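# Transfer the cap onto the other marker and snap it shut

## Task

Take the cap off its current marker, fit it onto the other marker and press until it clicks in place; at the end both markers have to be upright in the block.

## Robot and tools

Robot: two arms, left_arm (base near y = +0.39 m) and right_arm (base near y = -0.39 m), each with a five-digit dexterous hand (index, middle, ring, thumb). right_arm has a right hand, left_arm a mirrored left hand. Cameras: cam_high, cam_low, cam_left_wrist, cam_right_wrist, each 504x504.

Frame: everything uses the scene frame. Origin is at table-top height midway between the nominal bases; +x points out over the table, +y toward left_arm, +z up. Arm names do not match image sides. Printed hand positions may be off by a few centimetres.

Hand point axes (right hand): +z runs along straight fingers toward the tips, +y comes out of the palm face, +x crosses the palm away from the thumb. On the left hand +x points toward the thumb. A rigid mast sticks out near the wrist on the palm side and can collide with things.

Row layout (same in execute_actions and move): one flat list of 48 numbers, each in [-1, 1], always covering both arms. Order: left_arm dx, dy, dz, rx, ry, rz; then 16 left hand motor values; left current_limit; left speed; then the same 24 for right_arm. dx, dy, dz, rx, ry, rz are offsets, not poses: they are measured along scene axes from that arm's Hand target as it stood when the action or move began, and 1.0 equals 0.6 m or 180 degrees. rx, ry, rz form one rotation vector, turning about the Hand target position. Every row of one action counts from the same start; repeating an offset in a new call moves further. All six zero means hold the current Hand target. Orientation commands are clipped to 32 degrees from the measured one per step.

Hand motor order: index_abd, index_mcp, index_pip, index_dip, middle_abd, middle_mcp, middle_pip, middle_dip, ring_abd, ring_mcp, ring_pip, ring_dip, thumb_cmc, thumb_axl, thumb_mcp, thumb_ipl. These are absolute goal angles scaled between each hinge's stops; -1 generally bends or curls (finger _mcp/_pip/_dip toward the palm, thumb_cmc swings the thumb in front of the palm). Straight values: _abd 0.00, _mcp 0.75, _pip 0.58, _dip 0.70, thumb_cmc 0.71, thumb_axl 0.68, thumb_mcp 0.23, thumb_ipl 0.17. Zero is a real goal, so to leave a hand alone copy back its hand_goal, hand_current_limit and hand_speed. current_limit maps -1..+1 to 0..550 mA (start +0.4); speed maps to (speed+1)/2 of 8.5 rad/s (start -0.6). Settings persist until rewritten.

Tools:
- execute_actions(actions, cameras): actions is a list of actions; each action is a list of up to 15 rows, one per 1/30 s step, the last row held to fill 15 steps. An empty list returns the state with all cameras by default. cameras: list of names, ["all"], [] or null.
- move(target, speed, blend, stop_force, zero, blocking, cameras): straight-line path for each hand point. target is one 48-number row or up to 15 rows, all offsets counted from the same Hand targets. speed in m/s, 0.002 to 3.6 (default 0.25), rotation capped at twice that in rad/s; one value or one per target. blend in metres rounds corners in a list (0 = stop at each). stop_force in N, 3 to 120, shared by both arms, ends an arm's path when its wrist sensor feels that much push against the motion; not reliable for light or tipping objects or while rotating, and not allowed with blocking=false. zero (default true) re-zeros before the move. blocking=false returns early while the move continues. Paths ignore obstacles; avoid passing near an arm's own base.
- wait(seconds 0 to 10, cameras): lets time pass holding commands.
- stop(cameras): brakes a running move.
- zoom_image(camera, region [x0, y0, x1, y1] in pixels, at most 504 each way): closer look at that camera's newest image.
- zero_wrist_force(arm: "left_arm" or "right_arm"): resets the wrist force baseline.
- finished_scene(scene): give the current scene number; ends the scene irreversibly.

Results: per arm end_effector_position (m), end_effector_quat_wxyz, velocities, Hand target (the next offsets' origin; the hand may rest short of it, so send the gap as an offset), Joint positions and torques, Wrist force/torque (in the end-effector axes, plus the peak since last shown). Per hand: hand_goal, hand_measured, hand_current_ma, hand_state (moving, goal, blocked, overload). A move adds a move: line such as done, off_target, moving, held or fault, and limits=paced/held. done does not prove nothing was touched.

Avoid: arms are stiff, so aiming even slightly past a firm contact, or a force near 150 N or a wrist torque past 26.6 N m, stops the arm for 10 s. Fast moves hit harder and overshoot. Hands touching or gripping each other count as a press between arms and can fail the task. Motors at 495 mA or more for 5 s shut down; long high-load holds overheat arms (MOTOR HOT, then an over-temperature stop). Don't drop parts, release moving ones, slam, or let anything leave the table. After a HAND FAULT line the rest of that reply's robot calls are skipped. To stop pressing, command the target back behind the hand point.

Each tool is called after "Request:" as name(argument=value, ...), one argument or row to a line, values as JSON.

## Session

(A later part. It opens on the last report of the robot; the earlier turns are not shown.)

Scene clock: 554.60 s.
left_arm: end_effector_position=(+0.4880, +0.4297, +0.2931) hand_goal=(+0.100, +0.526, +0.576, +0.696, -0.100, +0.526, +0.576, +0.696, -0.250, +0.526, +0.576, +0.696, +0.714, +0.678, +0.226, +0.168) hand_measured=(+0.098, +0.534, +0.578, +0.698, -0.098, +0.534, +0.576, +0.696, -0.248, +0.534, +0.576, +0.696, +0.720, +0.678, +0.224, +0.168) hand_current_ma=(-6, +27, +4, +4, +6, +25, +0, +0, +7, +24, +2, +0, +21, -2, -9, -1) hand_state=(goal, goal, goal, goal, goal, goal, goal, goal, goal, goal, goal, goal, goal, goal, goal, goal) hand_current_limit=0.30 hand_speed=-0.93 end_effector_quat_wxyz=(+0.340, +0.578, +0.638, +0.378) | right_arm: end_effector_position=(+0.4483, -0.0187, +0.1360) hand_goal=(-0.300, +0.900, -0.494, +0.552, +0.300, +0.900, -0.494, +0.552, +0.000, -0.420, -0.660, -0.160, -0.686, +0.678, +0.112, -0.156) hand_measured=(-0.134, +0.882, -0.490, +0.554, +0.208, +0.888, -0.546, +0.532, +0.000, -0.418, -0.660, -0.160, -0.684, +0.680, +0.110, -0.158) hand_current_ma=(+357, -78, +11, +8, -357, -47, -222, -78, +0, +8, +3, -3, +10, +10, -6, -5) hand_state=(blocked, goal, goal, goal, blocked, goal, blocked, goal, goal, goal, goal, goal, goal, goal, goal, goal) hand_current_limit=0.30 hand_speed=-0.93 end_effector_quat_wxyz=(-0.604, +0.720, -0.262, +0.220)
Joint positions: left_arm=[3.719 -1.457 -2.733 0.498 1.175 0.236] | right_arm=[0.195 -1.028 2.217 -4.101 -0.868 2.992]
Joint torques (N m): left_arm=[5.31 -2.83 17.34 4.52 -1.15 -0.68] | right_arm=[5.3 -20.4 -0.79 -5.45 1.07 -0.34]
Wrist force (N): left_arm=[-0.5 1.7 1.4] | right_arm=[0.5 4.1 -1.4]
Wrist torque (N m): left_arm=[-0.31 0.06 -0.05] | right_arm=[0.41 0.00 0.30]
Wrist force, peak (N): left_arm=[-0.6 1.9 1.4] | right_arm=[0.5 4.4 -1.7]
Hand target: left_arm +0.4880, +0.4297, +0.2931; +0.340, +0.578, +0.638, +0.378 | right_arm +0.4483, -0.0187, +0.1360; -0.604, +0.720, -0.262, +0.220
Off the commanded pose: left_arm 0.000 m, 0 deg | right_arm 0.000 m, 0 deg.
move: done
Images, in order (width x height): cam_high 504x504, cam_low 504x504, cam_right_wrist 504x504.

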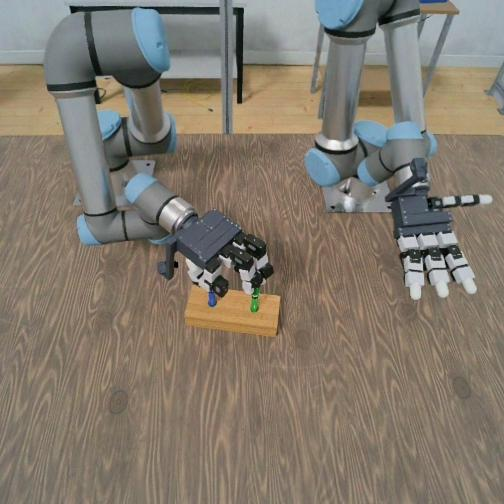

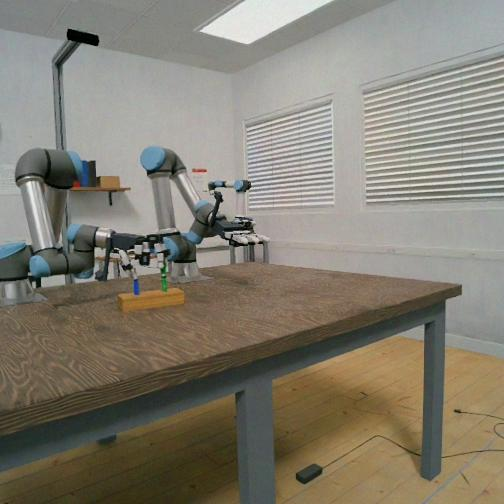

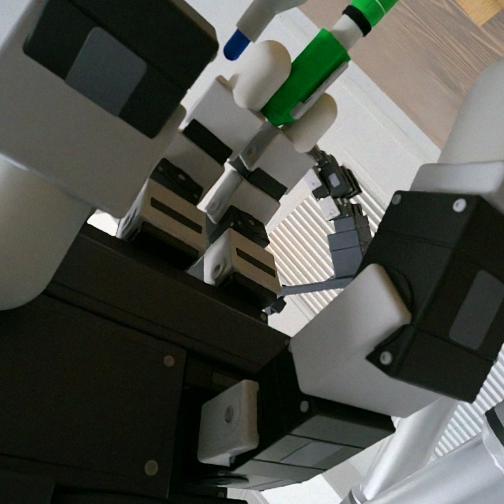

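Request:
move(
  target=[0,0,0,0,0,0,0.1,0.525,0.576,0.696,-0.1,0.525,0.576,0.696,-0.25,0.525,0.576,0.696,0.714,0.678,0.226,0.168,0.3,-0.93,0,0,-0.00833,0,0,0,-0.3,0.9,-0.495,0.551,0.3,0.9,-0.495,0.551,0,-0.42,-0.66,-0.16,-0.686,0.677,0.112,-0.157,0.3,-0.93],
  speed=0.01,
  stop_force=5,
  cameras=["cam_high","cam_low","cam_right_wrist"],
)

Request:
zoom_image(
  camera="cam_right_wrist",
  region=[280, 0, 380, 100],
)

Request:
zoom_image(
  camera="cam_low",
  region=[143, 252, 183, 292],
)

Scene clock: 556.97 s.
left_arm: end_effector_position=(+0.4880, +0.4297, +0.2931) hand_goal=(+0.100, +0.526, +0.576, +0.696, -0.100, +0.526, +0.576, +0.696, -0.250, +0.526, +0.576, +0.696, +0.714, +0.678, +0.226, +0.168) hand_measured=(+0.098, +0.534, +0.578, +0.698, -0.098, +0.534, +0.576, +0.696, -0.248, +0.534, +0.576, +0.696, +0.720, +0.678, +0.224, +0.168) hand_current_ma=(-6, +27, +4, +4, +6, +25, +0, +0, +7, +24, +2, +0, +21, -2, -9, -1) hand_state=(goal, goal, goal, goal, goal, goal, goal, goal, goal, goal, goal, goal, goal, goal, goal, goal) hand_current_limit=0.30 hand_speed=-0.93 end_effector_quat_wxyz=(+0.340, +0.578, +0.638, +0.378) | right_arm: end_effector_position=(+0.4483, -0.0187, +0.1310) hand_goal=(-0.300, +0.900, -0.494, +0.552, +0.300, +0.900, -0.494, +0.552, +0.000, -0.420, -0.660, -0.160, -0.686, +0.678, +0.112, -0.156) hand_measured=(-0.134, +0.898, -0.490, +0.554, +0.208, +0.904, -0.546, +0.532, +0.000, -0.418, -0.660, -0.160, -0.684, +0.680, +0.110, -0.158) hand_current_ma=(+358, -4, +11, +8, -357, +17, -222, -78, +0, +8, +3, -3, +10, +10, -6, -5) hand_state=(blocked, goal, goal, goal, blocked, goal, blocked, goal, goal, goal, goal, goal, goal, goal, goal, goal) hand_current_limit=0.30 hand_speed=-0.93 end_effector_quat_wxyz=(-0.604, +0.720, -0.262, +0.220)
Joint positions: left_arm=[3.719 -1.457 -2.733 0.498 1.175 0.236] | right_arm=[0.195 -1.014 2.217 -4.115 -0.868 2.992]
Joint torques (N m): left_arm=[4.03 -2.65 16.74 4.45 -1.3 -0.67] | right_arm=[4.59 -19.14 -18.89 -4.8 1.71 0.23]
Wrist force (N): left_arm=[-0.5 2.1 1.1] | right_arm=[0.6 2.4 -1.9]
Wrist torque (N m): left_arm=[-0.25 0.05 -0.06] | right_arm=[0.51 -0.01 0.30]
Wrist force, peak (N): left_arm=[-0.7 1.9 1.6] | right_arm=[0.4 4.4 -1.7]
Hand target: left_arm +0.4880, +0.4297, +0.2931; +0.340, +0.578, +0.638, +0.378 | right_arm +0.4483, -0.0187, +0.1310; -0.604, +0.720, -0.262, +0.220
Off the commanded pose: left_arm 0.000 m, 0 deg | right_arm 0.000 m, 0 deg.
move: done
Images, in order (width x height): cam_high 504x504, cam_low 504x504, cam_right_wrist 504x504.

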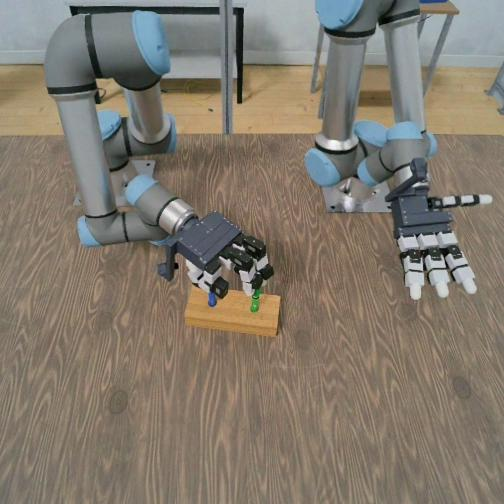

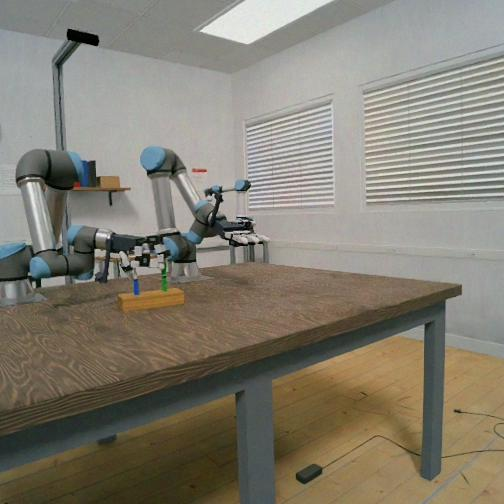

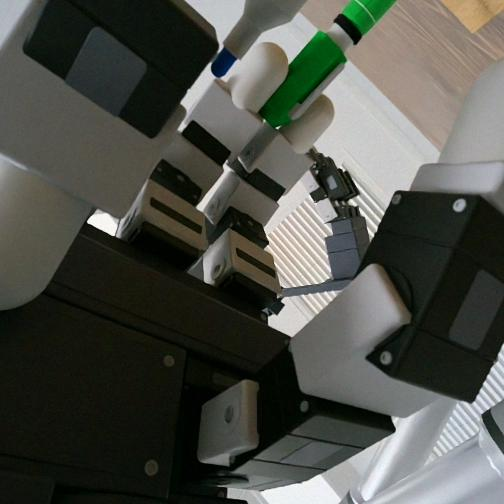

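Scaled by 5.040.

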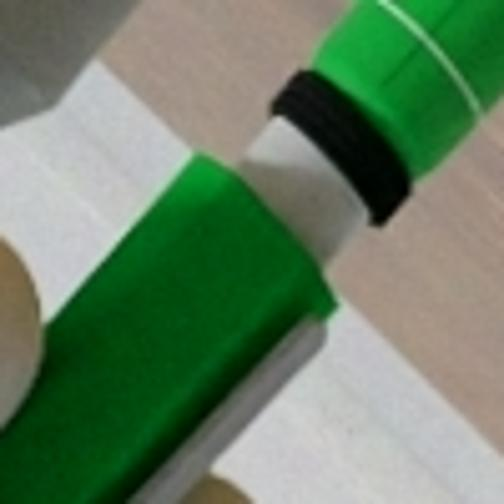

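Scaled by 12.600.

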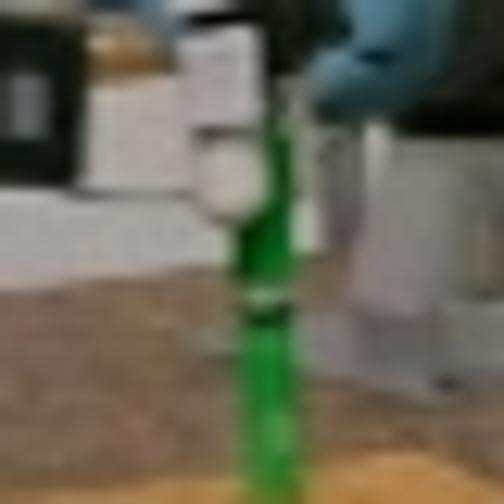

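Request:
move(
  target=[0,0,0,0,0,0,0.1,0.525,0.576,0.696,-0.1,0.525,0.576,0.696,-0.25,0.525,0.576,0.696,0.714,0.678,0.226,0.168,0.3,-0.93,0,0,0,0,0,0,-0.4,0.9,-0.495,0.551,0.4,0.9,-0.495,0.551,0,-0.42,-0.66,-0.16,-0.686,0.677,0.112,-0.157,0.7,-0.93],
  speed=0.01,
)

Request:
move(
  target=[0,0,0,0,0,0,0.1,0.525,0.576,0.696,-0.1,0.525,0.576,0.696,-0.25,0.525,0.576,0.696,0.714,0.678,0.226,0.168,0.3,-0.93,0,0,-0.005,0,0,0,-0.4,0.9,-0.495,0.551,0.4,0.9,-0.495,0.551,0,-0.42,-0.66,-0.16,-0.686,0.677,0.112,-0.157,0.7,-0.93],
  speed=0.008,
  stop_force=8,
  cameras=["cam_low","cam_right_wrist"],
)

Request:
zoom_image(
  camera="cam_right_wrist",
  region=[280, 0, 380, 100],
)

Request:
zoom_image(
  camera="cam_low",
  region=[143, 252, 183, 292],
)

Scene clock: 559.17 s.
left_arm: end_effector_position=(+0.4880, +0.4297, +0.2931) hand_goal=(+0.100, +0.526, +0.576, +0.696, -0.100, +0.526, +0.576, +0.696, -0.250, +0.526, +0.576, +0.696, +0.714, +0.678, +0.226, +0.168) hand_measured=(+0.098, +0.534, +0.578, +0.698, -0.098, +0.534, +0.576, +0.696, -0.248, +0.534, +0.576, +0.696, +0.720, +0.678, +0.224, +0.168) hand_current_ma=(-6, +27, +4, +4, +6, +25, +0, +0, +7, +24, +2, +0, +21, -2, -9, -1) hand_state=(goal, goal, goal, goal, goal, goal, goal, goal, goal, goal, goal, goal, goal, goal, goal, goal) hand_current_limit=0.30 hand_speed=-0.93 end_effector_quat_wxyz=(+0.340, +0.578, +0.638, +0.378) | right_arm: end_effector_position=(+0.4483, -0.0187, +0.1310) hand_goal=(-0.400, +0.900, -0.494, +0.552, +0.400, +0.900, -0.494, +0.552, +0.000, -0.420, -0.660, -0.160, -0.686, +0.678, +0.112, -0.156) hand_measured=(-0.134, +0.898, -0.492, +0.554, +0.214, +0.904, -0.546, +0.532, +0.000, -0.418, -0.660, -0.160, -0.684, +0.680, +0.110, -0.158) hand_current_ma=(+467, -4, +7, +6, -467, +17, -223, -81, +0, +8, +3, -3, +10, +10, -6, -5) hand_state=(blocked, goal, goal, goal, blocked, goal, blocked, blocked, goal, goal, goal, goal, goal, goal, goal, goal) hand_current_limit=0.70 hand_speed=-0.93 end_effector_quat_wxyz=(-0.604, +0.720, -0.262, +0.220)
Joint positions: left_arm=[3.719 -1.457 -2.733 0.498 1.175 0.236] | right_arm=[0.195 -1.014 2.217 -4.115 -0.868 2.992]
Joint torques (N m): left_arm=[4.54 -1.3 16.59 4.31 -1.36 -0.67] | right_arm=[3.77 -18.34 -19.16 -4.89 1.89 1.3]
Wrist force (N): left_arm=[-0.6 1.6 1.5] | right_arm=[0.7 2.9 -1.6]
Wrist torque (N m): left_arm=[-0.34 0.07 -0.05] | right_arm=[0.54 -0.04 0.32]
Wrist force, peak (N): left_arm=[-0.7 1.9 1.5] | right_arm=[0.8 3.0 -2.0]
Hand target: left_arm +0.4880, +0.4297, +0.2931; +0.340, +0.578, +0.638, +0.378 | right_arm +0.4483, -0.0187, +0.1310; -0.604, +0.720, -0.262, +0.220
Off the commanded pose: left_arm 0.000 m, 0 deg | right_arm 0.000 m, 0 deg.
move: done

Scene clock: 560.47 s.
left_arm: end_effector_position=(+0.4880, +0.4297, +0.2931) hand_goal=(+0.100, +0.526, +0.576, +0.696, -0.100, +0.526, +0.576, +0.696, -0.250, +0.526, +0.576, +0.696, +0.714, +0.678, +0.226, +0.168) hand_measured=(+0.098, +0.534, +0.578, +0.698, -0.098, +0.534, +0.576, +0.696, -0.248, +0.534, +0.576, +0.696, +0.720, +0.678, +0.224, +0.168) hand_current_ma=(-6, +27, +4, +4, +6, +25, +0, +0, +7, +24, +2, +0, +21, -2, -9, -1) hand_state=(goal, goal, goal, goal, goal, goal, goal, goal, goal, goal, goal, goal, goal, goal, goal, goal) hand_current_limit=0.30 hand_speed=-0.93 end_effector_quat_wxyz=(+0.340, +0.578, +0.638, +0.378) | right_arm: end_effector_position=(+0.4483, -0.0187, +0.1280) hand_goal=(-0.400, +0.900, -0.494, +0.552, +0.400, +0.900, -0.494, +0.552, +0.000, -0.420, -0.660, -0.160, -0.686, +0.678, +0.112, -0.156) hand_measured=(-0.134, +0.898, -0.492, +0.554, +0.214, +0.904, -0.546, +0.532, +0.000, -0.418, -0.660, -0.160, -0.684, +0.680, +0.110, -0.158) hand_current_ma=(+467, -4, +7, +6, -467, +17, -224, -82, +0, +8, +3, -3, +10, +10, -6, -5) hand_state=(blocked, goal, goal, goal, blocked, goal, blocked, blocked, goal, goal, goal, goal, goal, goal, goal, goal) hand_current_limit=0.70 hand_speed=-0.93 end_effector_quat_wxyz=(-0.604, +0.720, -0.262, +0.220)
Joint positions: left_arm=[3.719 -1.457 -2.733 0.498 1.175 0.236] | right_arm=[0.195 -1.006 2.217 -4.123 -0.868 2.992]
Joint torques (N m): left_arm=[4.75 -2.02 15.46 4.25 -1.29 -0.61] | right_arm=[2.63 -19.16 -18.87 -4.84 1.86 0.64]
Wrist force (N): left_arm=[-0.5 2.0 1.3] | right_arm=[0.8 2.3 -2.1]
Wrist torque (N m): left_arm=[-0.28 0.05 -0.06] | right_arm=[0.51 -0.04 0.32]
Wrist force, peak (N): left_arm=[-0.5 2.0 1.4] | right_arm=[0.7 2.7 -2.3]
Hand target: left_arm +0.4880, +0.4297, +0.2931; +0.340, +0.578, +0.638, +0.378 | right_arm +0.4483, -0.0187, +0.1280; -0.604, +0.720, -0.262, +0.220
Off the commanded pose: left_arm 0.000 m, 0 deg | right_arm 0.000 m, 0 deg.
move: done
Images, in order (width x height): cam_low 504x504, cam_right_wrist 504x504.

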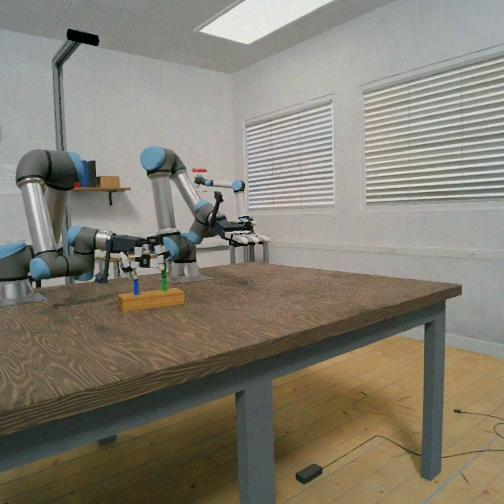

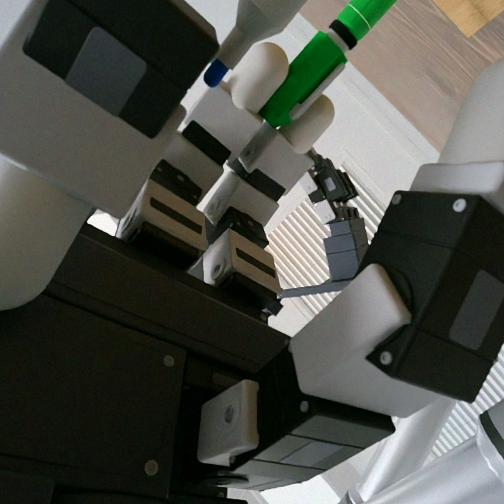

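Scaled by 5.040.

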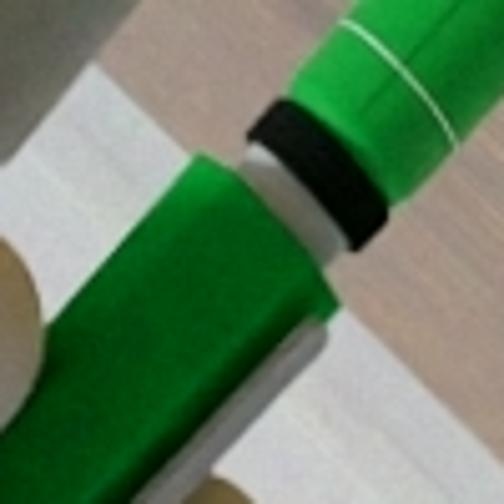

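Scaled by 12.600.

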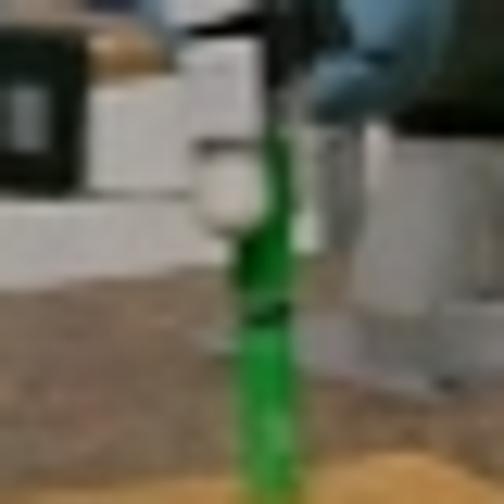

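Request:
move(
  target=[0,0,0,0,0,0,0.1,0.525,0.576,0.696,-0.1,0.525,0.576,0.696,-0.25,0.525,0.576,0.696,0.714,0.678,0.226,0.168,0.3,-0.93,0,0,-0.00667,0,0,0,-0.4,0.9,-0.495,0.551,0.4,0.9,-0.495,0.551,0,-0.42,-0.66,-0.16,-0.686,0.677,0.112,-0.157,0.7,-0.93],
  speed=0.008,
  stop_force=10,
  cameras=["cam_low","cam_right_wrist"],
)

Request:
zoom_image(
  camera="cam_right_wrist",
  region=[280, 0, 380, 100],
)

Request:
zoom_image(
  camera="cam_low",
  region=[143, 252, 183, 292],
)

Scene clock: 562.80 s.
left_arm: end_effector_position=(+0.4880, +0.4297, +0.2931) hand_goal=(+0.100, +0.526, +0.576, +0.696, -0.100, +0.526, +0.576, +0.696, -0.250, +0.526, +0.576, +0.696, +0.714, +0.678, +0.226, +0.168) hand_measured=(+0.098, +0.534, +0.578, +0.698, -0.098, +0.534, +0.576, +0.696, -0.248, +0.534, +0.576, +0.696, +0.720, +0.678, +0.224, +0.168) hand_current_ma=(-6, +27, +4, +4, +6, +25, +0, +0, +7, +24, +2, +0, +21, -2, -9, -1) hand_state=(goal, goal, goal, goal, goal, goal, goal, goal, goal, goal, goal, goal, goal, goal, goal, goal) hand_current_limit=0.30 hand_speed=-0.93 end_effector_quat_wxyz=(+0.340, +0.578, +0.638, +0.378) | right_arm: end_effector_position=(+0.4483, -0.0187, +0.1240) hand_goal=(-0.400, +0.900, -0.494, +0.552, +0.400, +0.900, -0.494, +0.552, +0.000, -0.420, -0.660, -0.160, -0.686, +0.678, +0.112, -0.156) hand_measured=(-0.134, +0.902, -0.492, +0.552, +0.218, +0.908, -0.548, +0.530, +0.000, -0.418, -0.660, -0.160, -0.684, +0.680, +0.110, -0.158) hand_current_ma=(+467, +4, +3, +0, -467, +31, -233, -90, +0, +8, +3, -3, +10, +10, -6, -5) hand_state=(blocked, goal, goal, goal, blocked, goal, blocked, blocked, goal, goal, goal, goal, goal, goal, goal, goal) hand_current_limit=0.70 hand_speed=-0.93 end_effector_quat_wxyz=(-0.604, +0.720, -0.262, +0.220)
Joint positions: left_arm=[3.719 -1.457 -2.733 0.498 1.175 0.236] | right_arm=[0.195 -0.995 2.216 -4.133 -0.868 2.992]
Joint torques (N m): left_arm=[4.94 -2.97 15.49 4.53 -1.09 -0.59] | right_arm=[0.19 -18.23 -18.85 -4.39 1.57 -0.33]
Wrist force (N): left_arm=[-0.7 1.7 1.3] | right_arm=[0.9 0.7 -2.9]
Wrist torque (N m): left_arm=[-0.31 0.08 -0.06] | right_arm=[0.62 -0.01 0.29]
Wrist force, peak (N): left_arm=[-0.7 2.0 1.4] | right_arm=[0.5 2.5 -2.4]
Hand target: left_arm +0.4880, +0.4297, +0.2931; +0.340, +0.578, +0.638, +0.378 | right_arm +0.4483, -0.0187, +0.1240; -0.604, +0.720, -0.262, +0.220
Off the commanded pose: left_arm 0.000 m, 0 deg | right_arm 0.000 m, 0 deg.
move: done
Images, in order (width x height): cam_low 504x504, cam_right_wrist 504x504.

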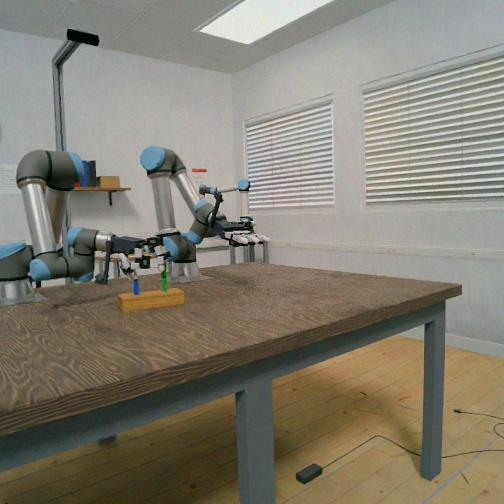

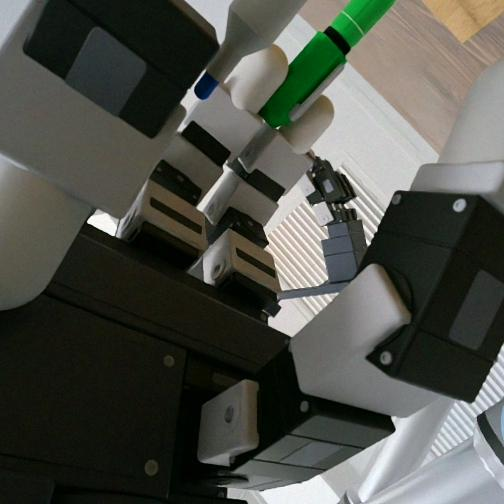

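Scaled by 5.040.

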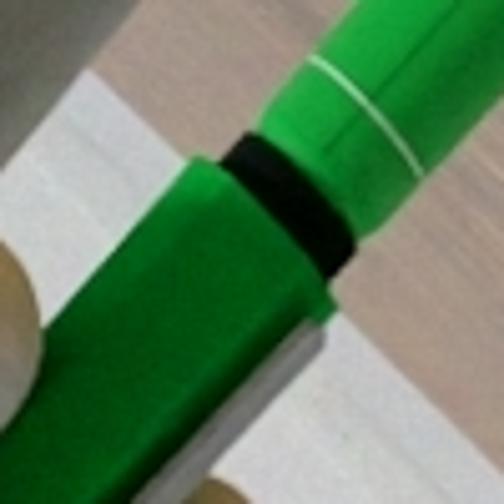

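Scaled by 12.600.

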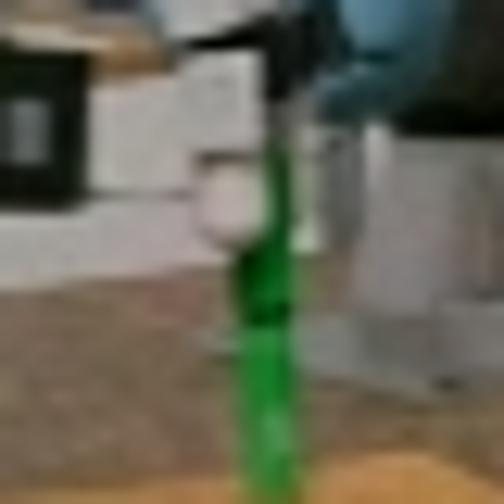

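Request:
move(
  target=[0,0,0,0,0,0,0.1,0.525,0.576,0.696,-0.1,0.525,0.576,0.696,-0.25,0.525,0.576,0.696,0.714,0.678,0.226,0.168,0.3,-0.93,0,0,-0.01,0,0,0,-0.4,0.9,-0.495,0.551,0.4,0.9,-0.495,0.551,0,-0.42,-0.66,-0.16,-0.686,0.677,0.112,-0.157,0.7,-0.93],
  speed=0.006,
  stop_force=15,
  cameras=["cam_low","cam_right_wrist"],
)

Request:
zoom_image(
  camera="cam_right_wrist",
  region=[280, 0, 380, 100],
)

Request:
zoom_image(
  camera="cam_low",
  region=[143, 252, 183, 292],
)

Scene clock: 565.53 s.
left_arm: end_effector_position=(+0.4880, +0.4297, +0.2931) hand_goal=(+0.100, +0.526, +0.576, +0.696, -0.100, +0.526, +0.576, +0.696, -0.250, +0.526, +0.576, +0.696, +0.714, +0.678, +0.226, +0.168) hand_measured=(+0.098, +0.534, +0.578, +0.698, -0.098, +0.534, +0.576, +0.696, -0.248, +0.534, +0.576, +0.696, +0.720, +0.678, +0.224, +0.168) hand_current_ma=(-6, +27, +4, +4, +6, +25, +0, +0, +7, +24, +2, +0, +21, -2, -9, -1) hand_state=(goal, goal, goal, goal, goal, goal, goal, goal, goal, goal, goal, goal, goal, goal, goal, goal) hand_current_limit=0.30 hand_speed=-0.93 end_effector_quat_wxyz=(+0.340, +0.578, +0.638, +0.378) | right_arm: end_effector_position=(+0.4483, -0.0187, +0.1180) hand_goal=(-0.400, +0.900, -0.494, +0.552, +0.400, +0.900, -0.494, +0.552, +0.000, -0.420, -0.660, -0.160, -0.686, +0.678, +0.112, -0.156) hand_measured=(-0.134, +0.958, -0.496, +0.546, +0.222, +0.968, -0.552, +0.520, +0.000, -0.418, -0.660, -0.160, -0.684, +0.680, +0.110, -0.158) hand_current_ma=(+468, +270, -4, -23, -467, +320, -246, -133, +0, +8, +3, -3, +10, +10, -6, -5) hand_state=(blocked, blocked, goal, goal, blocked, blocked, blocked, blocked, goal, goal, goal, goal, goal, goal, goal, goal) hand_current_limit=0.70 hand_speed=-0.93 end_effector_quat_wxyz=(-0.604, +0.720, -0.262, +0.220)
Joint positions: left_arm=[3.719 -1.457 -2.733 0.498 1.175 0.236] | right_arm=[0.195 -0.978 2.216 -4.149 -0.868 2.992]
Joint torques (N m): left_arm=[3.28 -1.69 14.89 4.13 -1.32 -0.41] | right_arm=[-0.13 -11.07 -14.61 -1.44 1.3 -0.31]
Wrist force (N): left_arm=[-0.5 1.6 1.2] | right_arm=[1.1 -12.9 -7.9]
Wrist torque (N m): left_arm=[-0.33 0.05 -0.04] | right_arm=[1.33 -0.01 0.28]
Wrist force, peak (N): left_arm=[-0.5 2.0 1.5] | right_arm=[1.3 -13.5 -8.1]
Hand target: left_arm +0.4880, +0.4297, +0.2931; +0.340, +0.578, +0.638, +0.378 | right_arm +0.4483, -0.0187, +0.1180; -0.604, +0.720, -0.262, +0.220
Off the commanded pose: left_arm 0.000 m, 0 deg | right_arm 0.000 m, 0 deg.
move: done
Images, in order (width x height): cam_low 504x504, cam_right_wrist 504x504.

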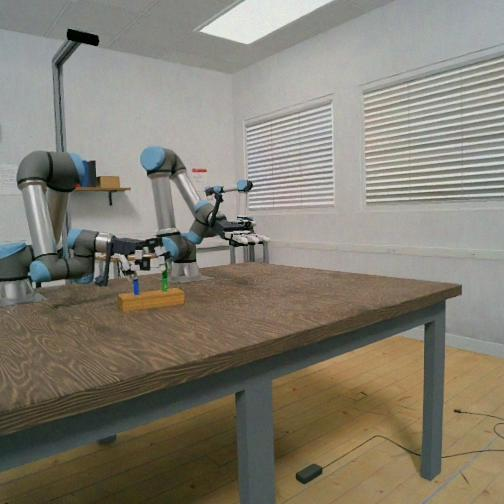

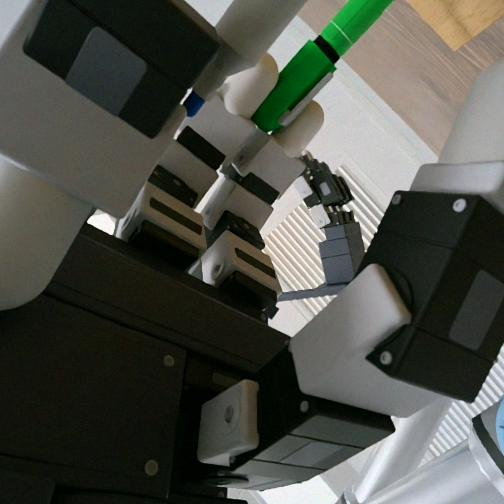

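Scaled by 5.040.

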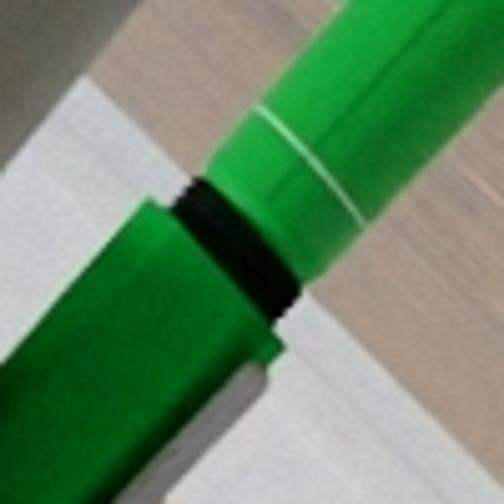

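Scaled by 12.600.

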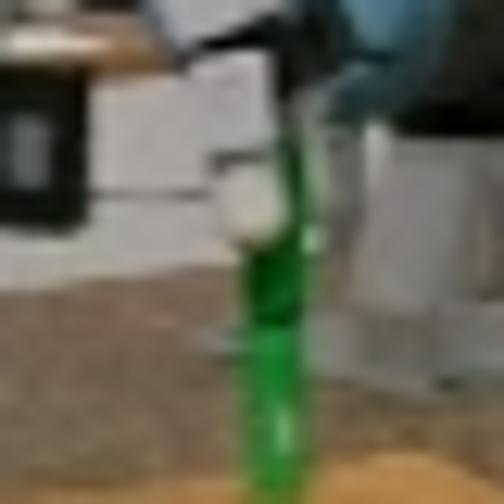

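Request:
move(
  target=[0,0,0,0,0,0,0.1,0.525,0.576,0.696,-0.1,0.525,0.576,0.696,-0.25,0.525,0.576,0.696,0.714,0.678,0.226,0.168,0.3,-0.93,0,0,-0.00667,0,0,0,-0.4,0.9,-0.495,0.551,0.4,0.9,-0.495,0.551,0,-0.42,-0.66,-0.16,-0.686,0.677,0.112,-0.157,0.7,-0.93],
  speed=0.006,
  stop_force=15,
  cameras=["cam_low","cam_right_wrist","cam_high"],
)

Request:
zoom_image(
  camera="cam_right_wrist",
  region=[280, 0, 380, 100],
)

Request:
zoom_image(
  camera="cam_low",
  region=[115, 255, 195, 315],
)

Request:
zoom_image(
  camera="cam_high",
  region=[180, 250, 290, 350],
)

Scene clock: 569.50 s.
left_arm: end_effector_position=(+0.4880, +0.4297, +0.2931) hand_goal=(+0.100, +0.526, +0.576, +0.696, -0.100, +0.526, +0.576, +0.696, -0.250, +0.526, +0.576, +0.696, +0.714, +0.678, +0.226, +0.168) hand_measured=(+0.098, +0.534, +0.578, +0.698, -0.098, +0.534, +0.576, +0.696, -0.248, +0.534, +0.576, +0.696, +0.720, +0.678, +0.224, +0.168) hand_current_ma=(-6, +27, +4, +4, +6, +25, +0, +0, +7, +24, +2, +0, +21, -2, -9, -1) hand_state=(goal, goal, goal, goal, goal, goal, goal, goal, goal, goal, goal, goal, goal, goal, goal, goal) hand_current_limit=0.30 hand_speed=-0.93 end_effector_quat_wxyz=(+0.340, +0.578, +0.638, +0.378) | right_arm: end_effector_position=(+0.4483, -0.0187, +0.1143) hand_goal=(-0.400, +0.900, -0.494, +0.552, +0.400, +0.900, -0.494, +0.552, +0.000, -0.420, -0.660, -0.160, -0.686, +0.678, +0.112, -0.156) hand_measured=(-0.134, +0.988, -0.492, +0.546, +0.222, +0.994, -0.544, +0.520, +0.000, -0.418, -0.660, -0.160, -0.684, +0.680, +0.110, -0.158) hand_current_ma=(+468, +423, +8, -24, -467, +450, -207, -133, +0, +8, +3, -3, +10, +10, -6, -5) hand_state=(blocked, blocked, goal, goal, blocked, blocked, blocked, blocked, goal, goal, goal, goal, goal, goal, goal, goal) hand_current_limit=0.70 hand_speed=-0.93 end_effector_quat_wxyz=(-0.604, +0.720, -0.262, +0.220)
Joint positions: left_arm=[3.719 -1.457 -2.733 0.498 1.175 0.236] | right_arm=[0.195 -0.968 2.215 -4.16 -0.868 2.992]
Joint torques (N m): left_arm=[2.98 -1.79 15.11 4.17 -1.2 -0.39] | right_arm=[-0.89 -26.21 -7.83 7.9 1.02 0.22]
Wrist force (N): left_arm=[-0.5 1.7 1.3] | right_arm=[2.1 -26.6 -10.9]
Wrist torque (N m): left_arm=[-0.31 0.06 -0.05] | right_arm=[2.14 0.08 0.25]
Wrist force, peak (N): left_arm=[-0.6 1.9 1.6] | right_arm=[2.1 -27.9 -11.2]
Hand target: left_arm +0.4880, +0.4297, +0.2931; +0.340, +0.578, +0.638, +0.378 | right_arm +0.4483, -0.0187, +0.1143; -0.604, +0.720, -0.262, +0.220
Off the commanded pose: left_arm 0.000 m, 0 deg | right_arm 0.000 m, 0 deg.
move: contact (right_arm)
Images, in order (width x height): cam_high 504x504, cam_low 504x504, cam_right_wrist 504x504.

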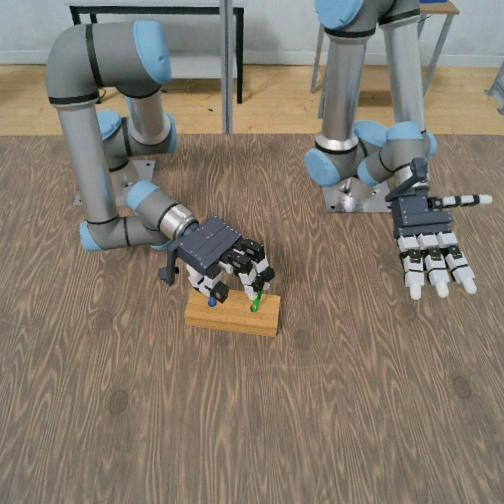

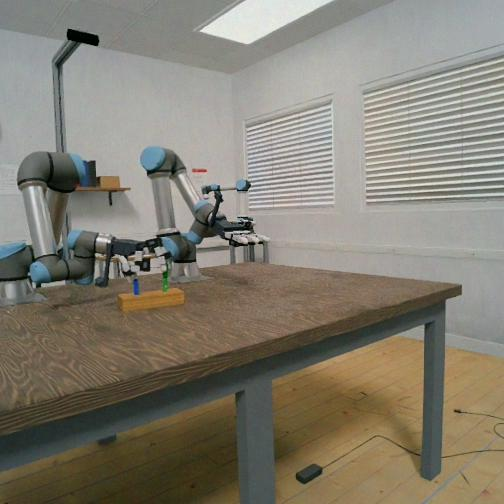

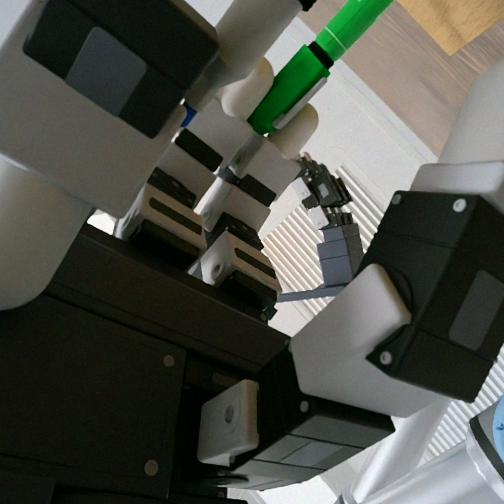

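Scaled by 5.040.

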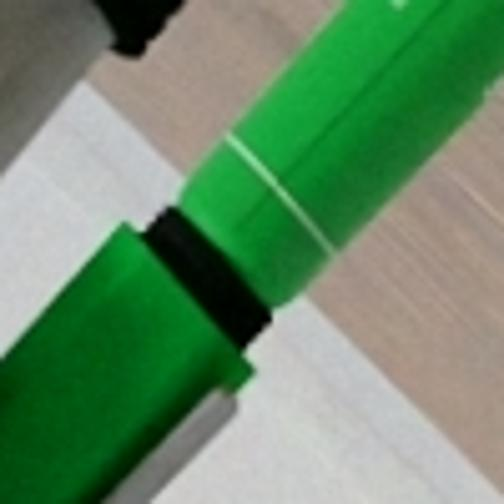

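Scaled by 6.300.

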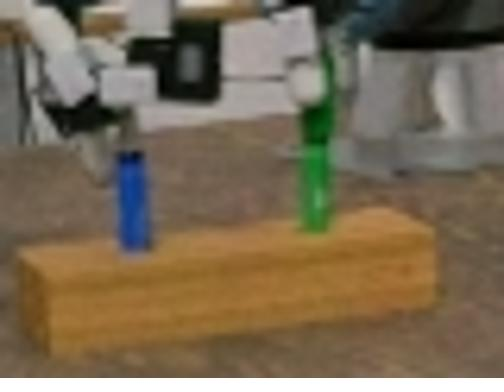

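Scaled by 4.582.

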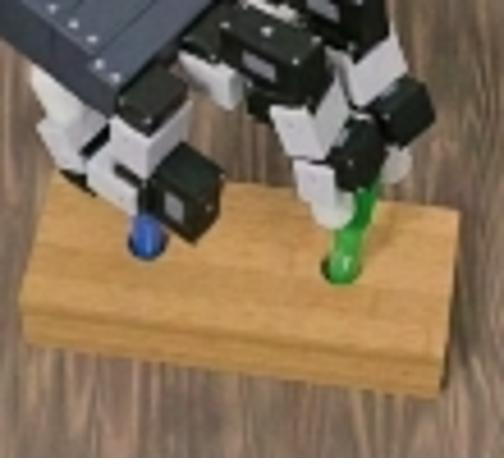

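Request:
move(
  target=[0,0,0,0,0,0,0.1,0.525,0.576,0.696,-0.1,0.525,0.576,0.696,-0.25,0.525,0.576,0.696,0.714,0.678,0.226,0.168,0.3,-0.93,0,0,0.0145,0,0,0,-0.4,0.9,-0.495,0.551,0.4,0.9,-0.495,0.551,0,-0.42,-0.66,-0.16,-0.686,0.677,0.112,-0.157,0.7,-0.93],
  speed=0.02,
  cameras=["cam_low","cam_right_wrist","cam_high"],
)

Request:
zoom_image(
  camera="cam_right_wrist",
  region=[280, 0, 380, 100],
)

Request:
zoom_image(
  camera="cam_high",
  region=[180, 250, 290, 350],
)

Scene clock: 572.13 s.
left_arm: end_effector_position=(+0.4880, +0.4297, +0.2931) hand_goal=(+0.100, +0.526, +0.576, +0.696, -0.100, +0.526, +0.576, +0.696, -0.250, +0.526, +0.576, +0.696, +0.714, +0.678, +0.226, +0.168) hand_measured=(+0.098, +0.534, +0.578, +0.698, -0.098, +0.534, +0.576, +0.696, -0.248, +0.534, +0.576, +0.696, +0.720, +0.678, +0.224, +0.168) hand_current_ma=(-6, +27, +4, +4, +6, +25, +0, +0, +7, +24, +2, +0, +21, -2, -9, -1) hand_state=(goal, goal, goal, goal, goal, goal, goal, goal, goal, goal, goal, goal, goal, goal, goal, goal) hand_current_limit=0.30 hand_speed=-0.93 end_effector_quat_wxyz=(+0.340, +0.578, +0.638, +0.378) | right_arm: end_effector_position=(+0.4483, -0.0187, +0.1230) hand_goal=(-0.400, +0.900, -0.494, +0.552, +0.400, +0.900, -0.494, +0.552, +0.000, -0.420, -0.660, -0.160, -0.686, +0.678, +0.112, -0.156) hand_measured=(-0.134, +0.914, -0.486, +0.558, +0.222, +0.920, -0.544, +0.522, +0.000, -0.418, -0.660, -0.160, -0.684, +0.680, +0.110, -0.158) hand_current_ma=(+467, +56, +28, +25, -467, +86, -207, -126, +0, +8, +3, -3, +10, +10, -6, -5) hand_state=(blocked, goal, goal, goal, blocked, blocked, blocked, blocked, goal, goal, goal, goal, goal, goal, goal, goal) hand_current_limit=0.70 hand_speed=-0.93 end_effector_quat_wxyz=(-0.604, +0.720, -0.262, +0.220)
Joint positions: left_arm=[3.719 -1.457 -2.733 0.498 1.175 0.236] | right_arm=[0.195 -0.992 2.216 -4.137 -0.868 2.992]
Joint torques (N m): left_arm=[3.23 -0.91 14.14 3.93 -1.27 -0.19] | right_arm=[-1.28 -40.35 2.83 0.94 1.13 -0.18]
Wrist force (N): left_arm=[-0.4 2.0 1.3] | right_arm=[0.2 1.7 -2.5]
Wrist torque (N m): left_arm=[-0.27 0.04 -0.04] | right_arm=[0.47 0.12 0.18]
Wrist force, peak (N): left_arm=[-0.6 1.9 1.5] | right_arm=[1.8 -26.7 -10.6]
Hand target: left_arm +0.4880, +0.4297, +0.2931; +0.340, +0.578, +0.638, +0.378 | right_arm +0.4483, -0.0187, +0.1230; -0.604, +0.720, -0.262, +0.220
Off the commanded pose: left_arm 0.000 m, 0 deg | right_arm 0.000 m, 0 deg.
move: done
Images, in order (width x height): cam_high 504x504, cam_low 504x504, cam_right_wrist 504x504.

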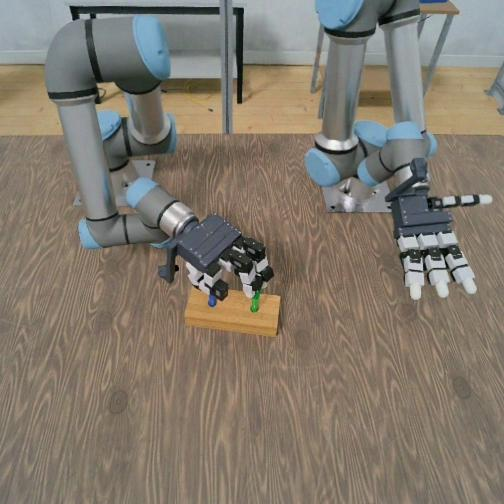

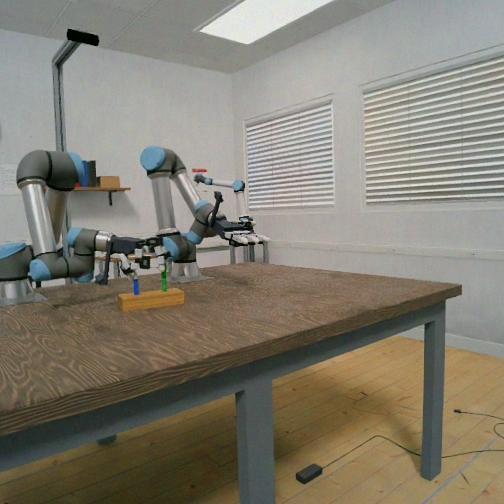

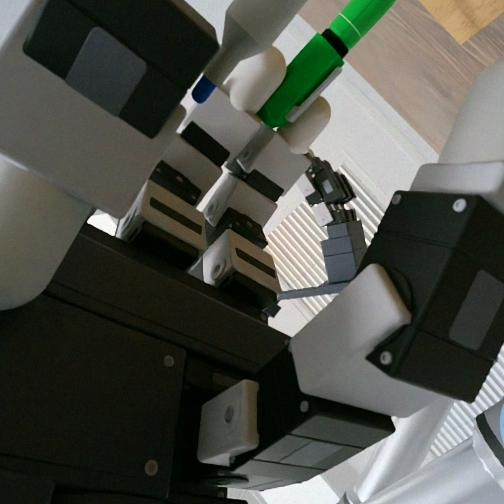

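Scaled by 5.040.

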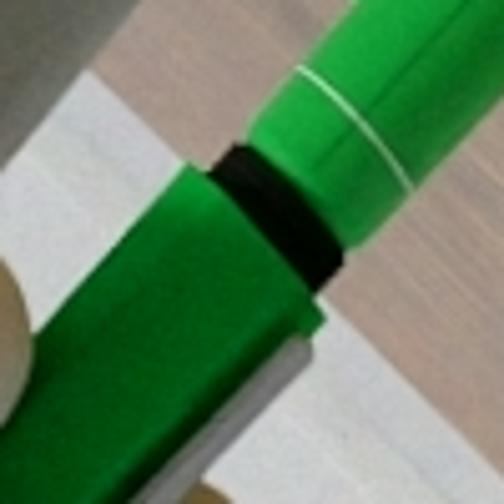

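Scaled by 4.582.

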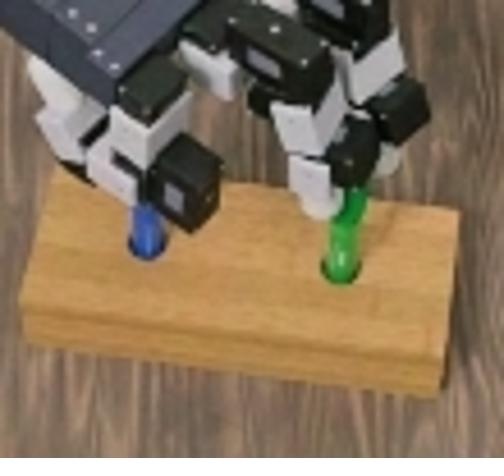

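Request:
move(
  target=[
    [0,0,0,0,0,0,0.1,0.525,0.576,0.696,-0.1,0.525,0.576,0.696,-0.25,0.525,0.576,0.696,0.714,0.678,0.226,0.168,0.3,-0.93,0,0,0.0025,0,0,0,-0.4,0.9,-0.495,0.551,0.4,0.9,-0.495,0.551,0,-0.42,-0.66,-0.16,-0.686,0.677,0.112,-0.157,0.3,-0.95],
    [0,0,0,0,0,0,0.1,0.525,0.576,0.696,-0.1,0.525,0.576,0.696,-0.25,0.525,0.576,0.696,0.714,0.678,0.226,0.168,0.3,-0.93,0,0,0.0025,0,0,0,0.09,0.9,-0.495,0.551,-0.09,0.9,-0.495,0.551,0,-0.42,-0.66,-0.16,-0.686,0.677,0.112,-0.157,0.3,-0.95],
  ],
  speed=0.02,
  cameras=["cam_low","cam_right_wrist","cam_high"],
)

Request:
zoom_image(
  camera="cam_right_wrist",
  region=[220, 0, 420, 200],
)

Request:
zoom_image(
  camera="cam_high",
  region=[180, 250, 290, 350],
)

Request:
zoom_image(
  camera="cam_low",
  region=[115, 255, 195, 315],
)

Scene clock: 576.30 s.
left_arm: end_effector_position=(+0.4880, +0.4297, +0.2931) hand_goal=(+0.100, +0.526, +0.576, +0.696, -0.100, +0.526, +0.576, +0.696, -0.250, +0.526, +0.576, +0.696, +0.714, +0.678, +0.226, +0.168) hand_measured=(+0.098, +0.534, +0.578, +0.698, -0.098, +0.534, +0.576, +0.696, -0.248, +0.534, +0.576, +0.696, +0.720, +0.678, +0.224, +0.168) hand_current_ma=(-6, +27, +4, +4, +6, +25, +0, +0, +7, +24, +2, +0, +21, -2, -9, -1) hand_state=(goal, goal, goal, goal, goal, goal, goal, goal, goal, goal, goal, goal, goal, goal, goal, goal) hand_current_limit=0.30 hand_speed=-0.93 end_effector_quat_wxyz=(+0.340, +0.578, +0.638, +0.378) | right_arm: end_effector_position=(+0.4483, -0.0187, +0.1245) hand_goal=(+0.090, +0.900, -0.494, +0.552, -0.090, +0.900, -0.494, +0.552, +0.000, -0.420, -0.660, -0.160, -0.686, +0.678, +0.112, -0.156) hand_measured=(+0.086, +0.894, -0.492, +0.554, -0.086, +0.894, -0.498, +0.550, +0.000, -0.418, -0.660, -0.160, -0.684, +0.680, +0.110, -0.158) hand_current_ma=(-9, -23, +6, +8, +9, -22, -15, -9, +0, +8, +3, -3, +10, +10, -6, -5) hand_state=(goal, goal, goal, goal, goal, goal, goal, goal, goal, goal, goal, goal, goal, goal, goal, goal) hand_current_limit=0.30 hand_speed=-0.95 end_effector_quat_wxyz=(-0.604, +0.720, -0.262, +0.220)
Joint positions: left_arm=[3.719 -1.457 -2.733 0.498 1.175 0.236] | right_arm=[0.195 -0.996 2.216 -4.132 -0.868 2.992]
Joint torques (N m): left_arm=[3.87 -1 14.04 4.16 -1.25 -0.16] | right_arm=[-2.31 -38.99 2.29 0.52 1.38 -1.08]
Wrist force (N): left_arm=[-0.4 1.8 1.3] | right_arm=[0.2 2.7 -3.0]
Wrist torque (N m): left_arm=[-0.30 0.04 -0.04] | right_arm=[0.37 0.07 0.24]
Wrist force, peak (N): left_arm=[-0.6 2.0 1.3] | right_arm=[-0.1 2.8 -3.1]
Hand target: left_arm +0.4880, +0.4297, +0.2931; +0.340, +0.578, +0.638, +0.378 | right_arm +0.4483, -0.0187, +0.1245; -0.604, +0.720, -0.262, +0.220
Off the commanded pose: left_arm 0.000 m, 0 deg | right_arm 0.000 m, 0 deg.
move: done
Images, in order (width x height): cam_high 504x504, cam_low 504x504, cam_right_wrist 504x504.

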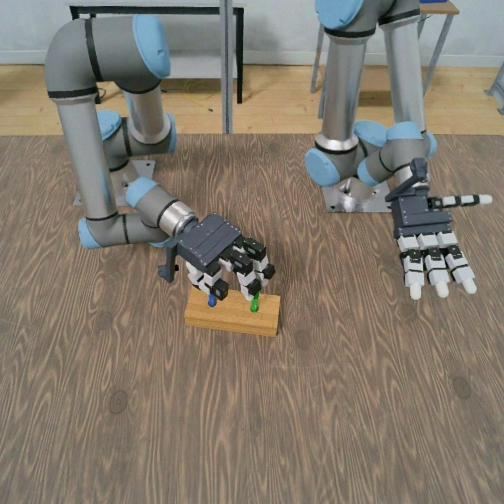

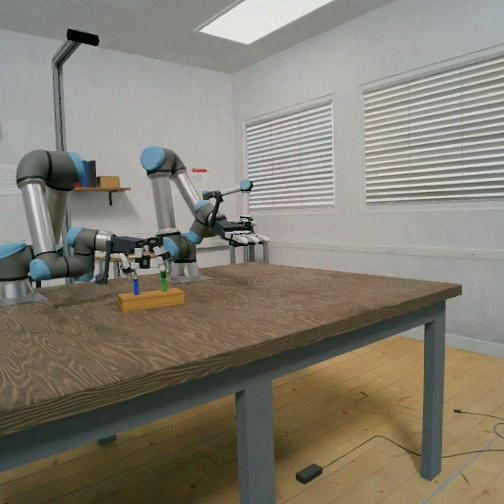

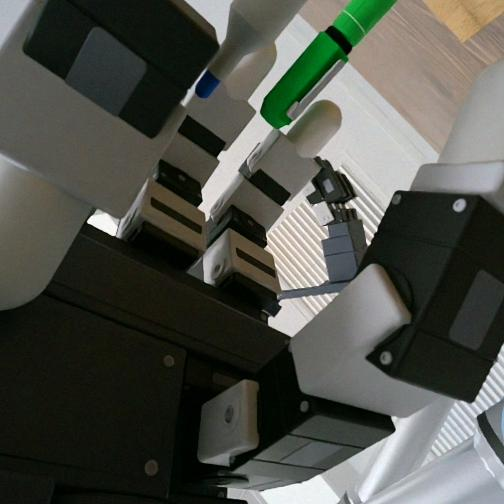

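Scaled by 2.520.

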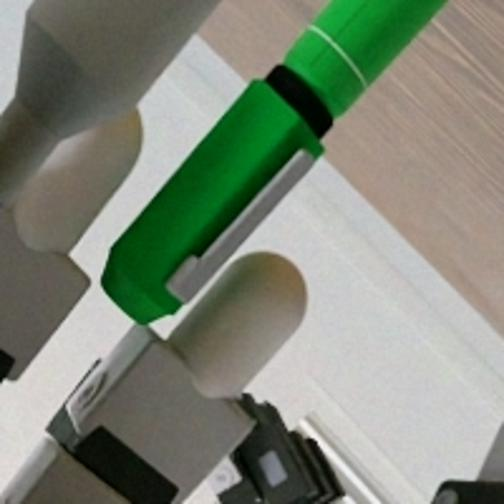

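Scaled by 4.582.

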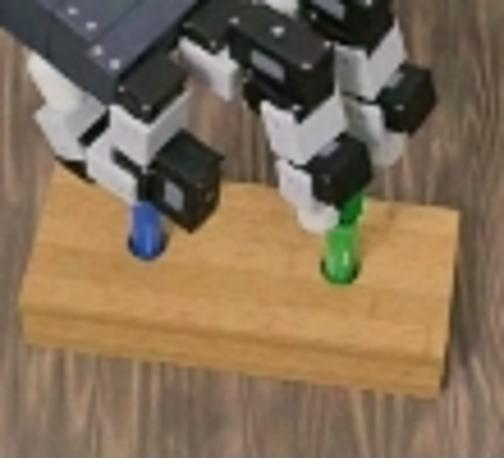

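Scaled by 6.300.

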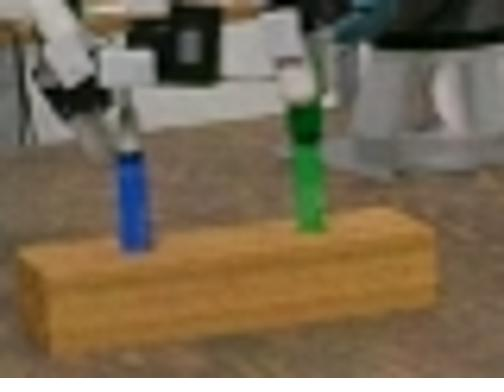

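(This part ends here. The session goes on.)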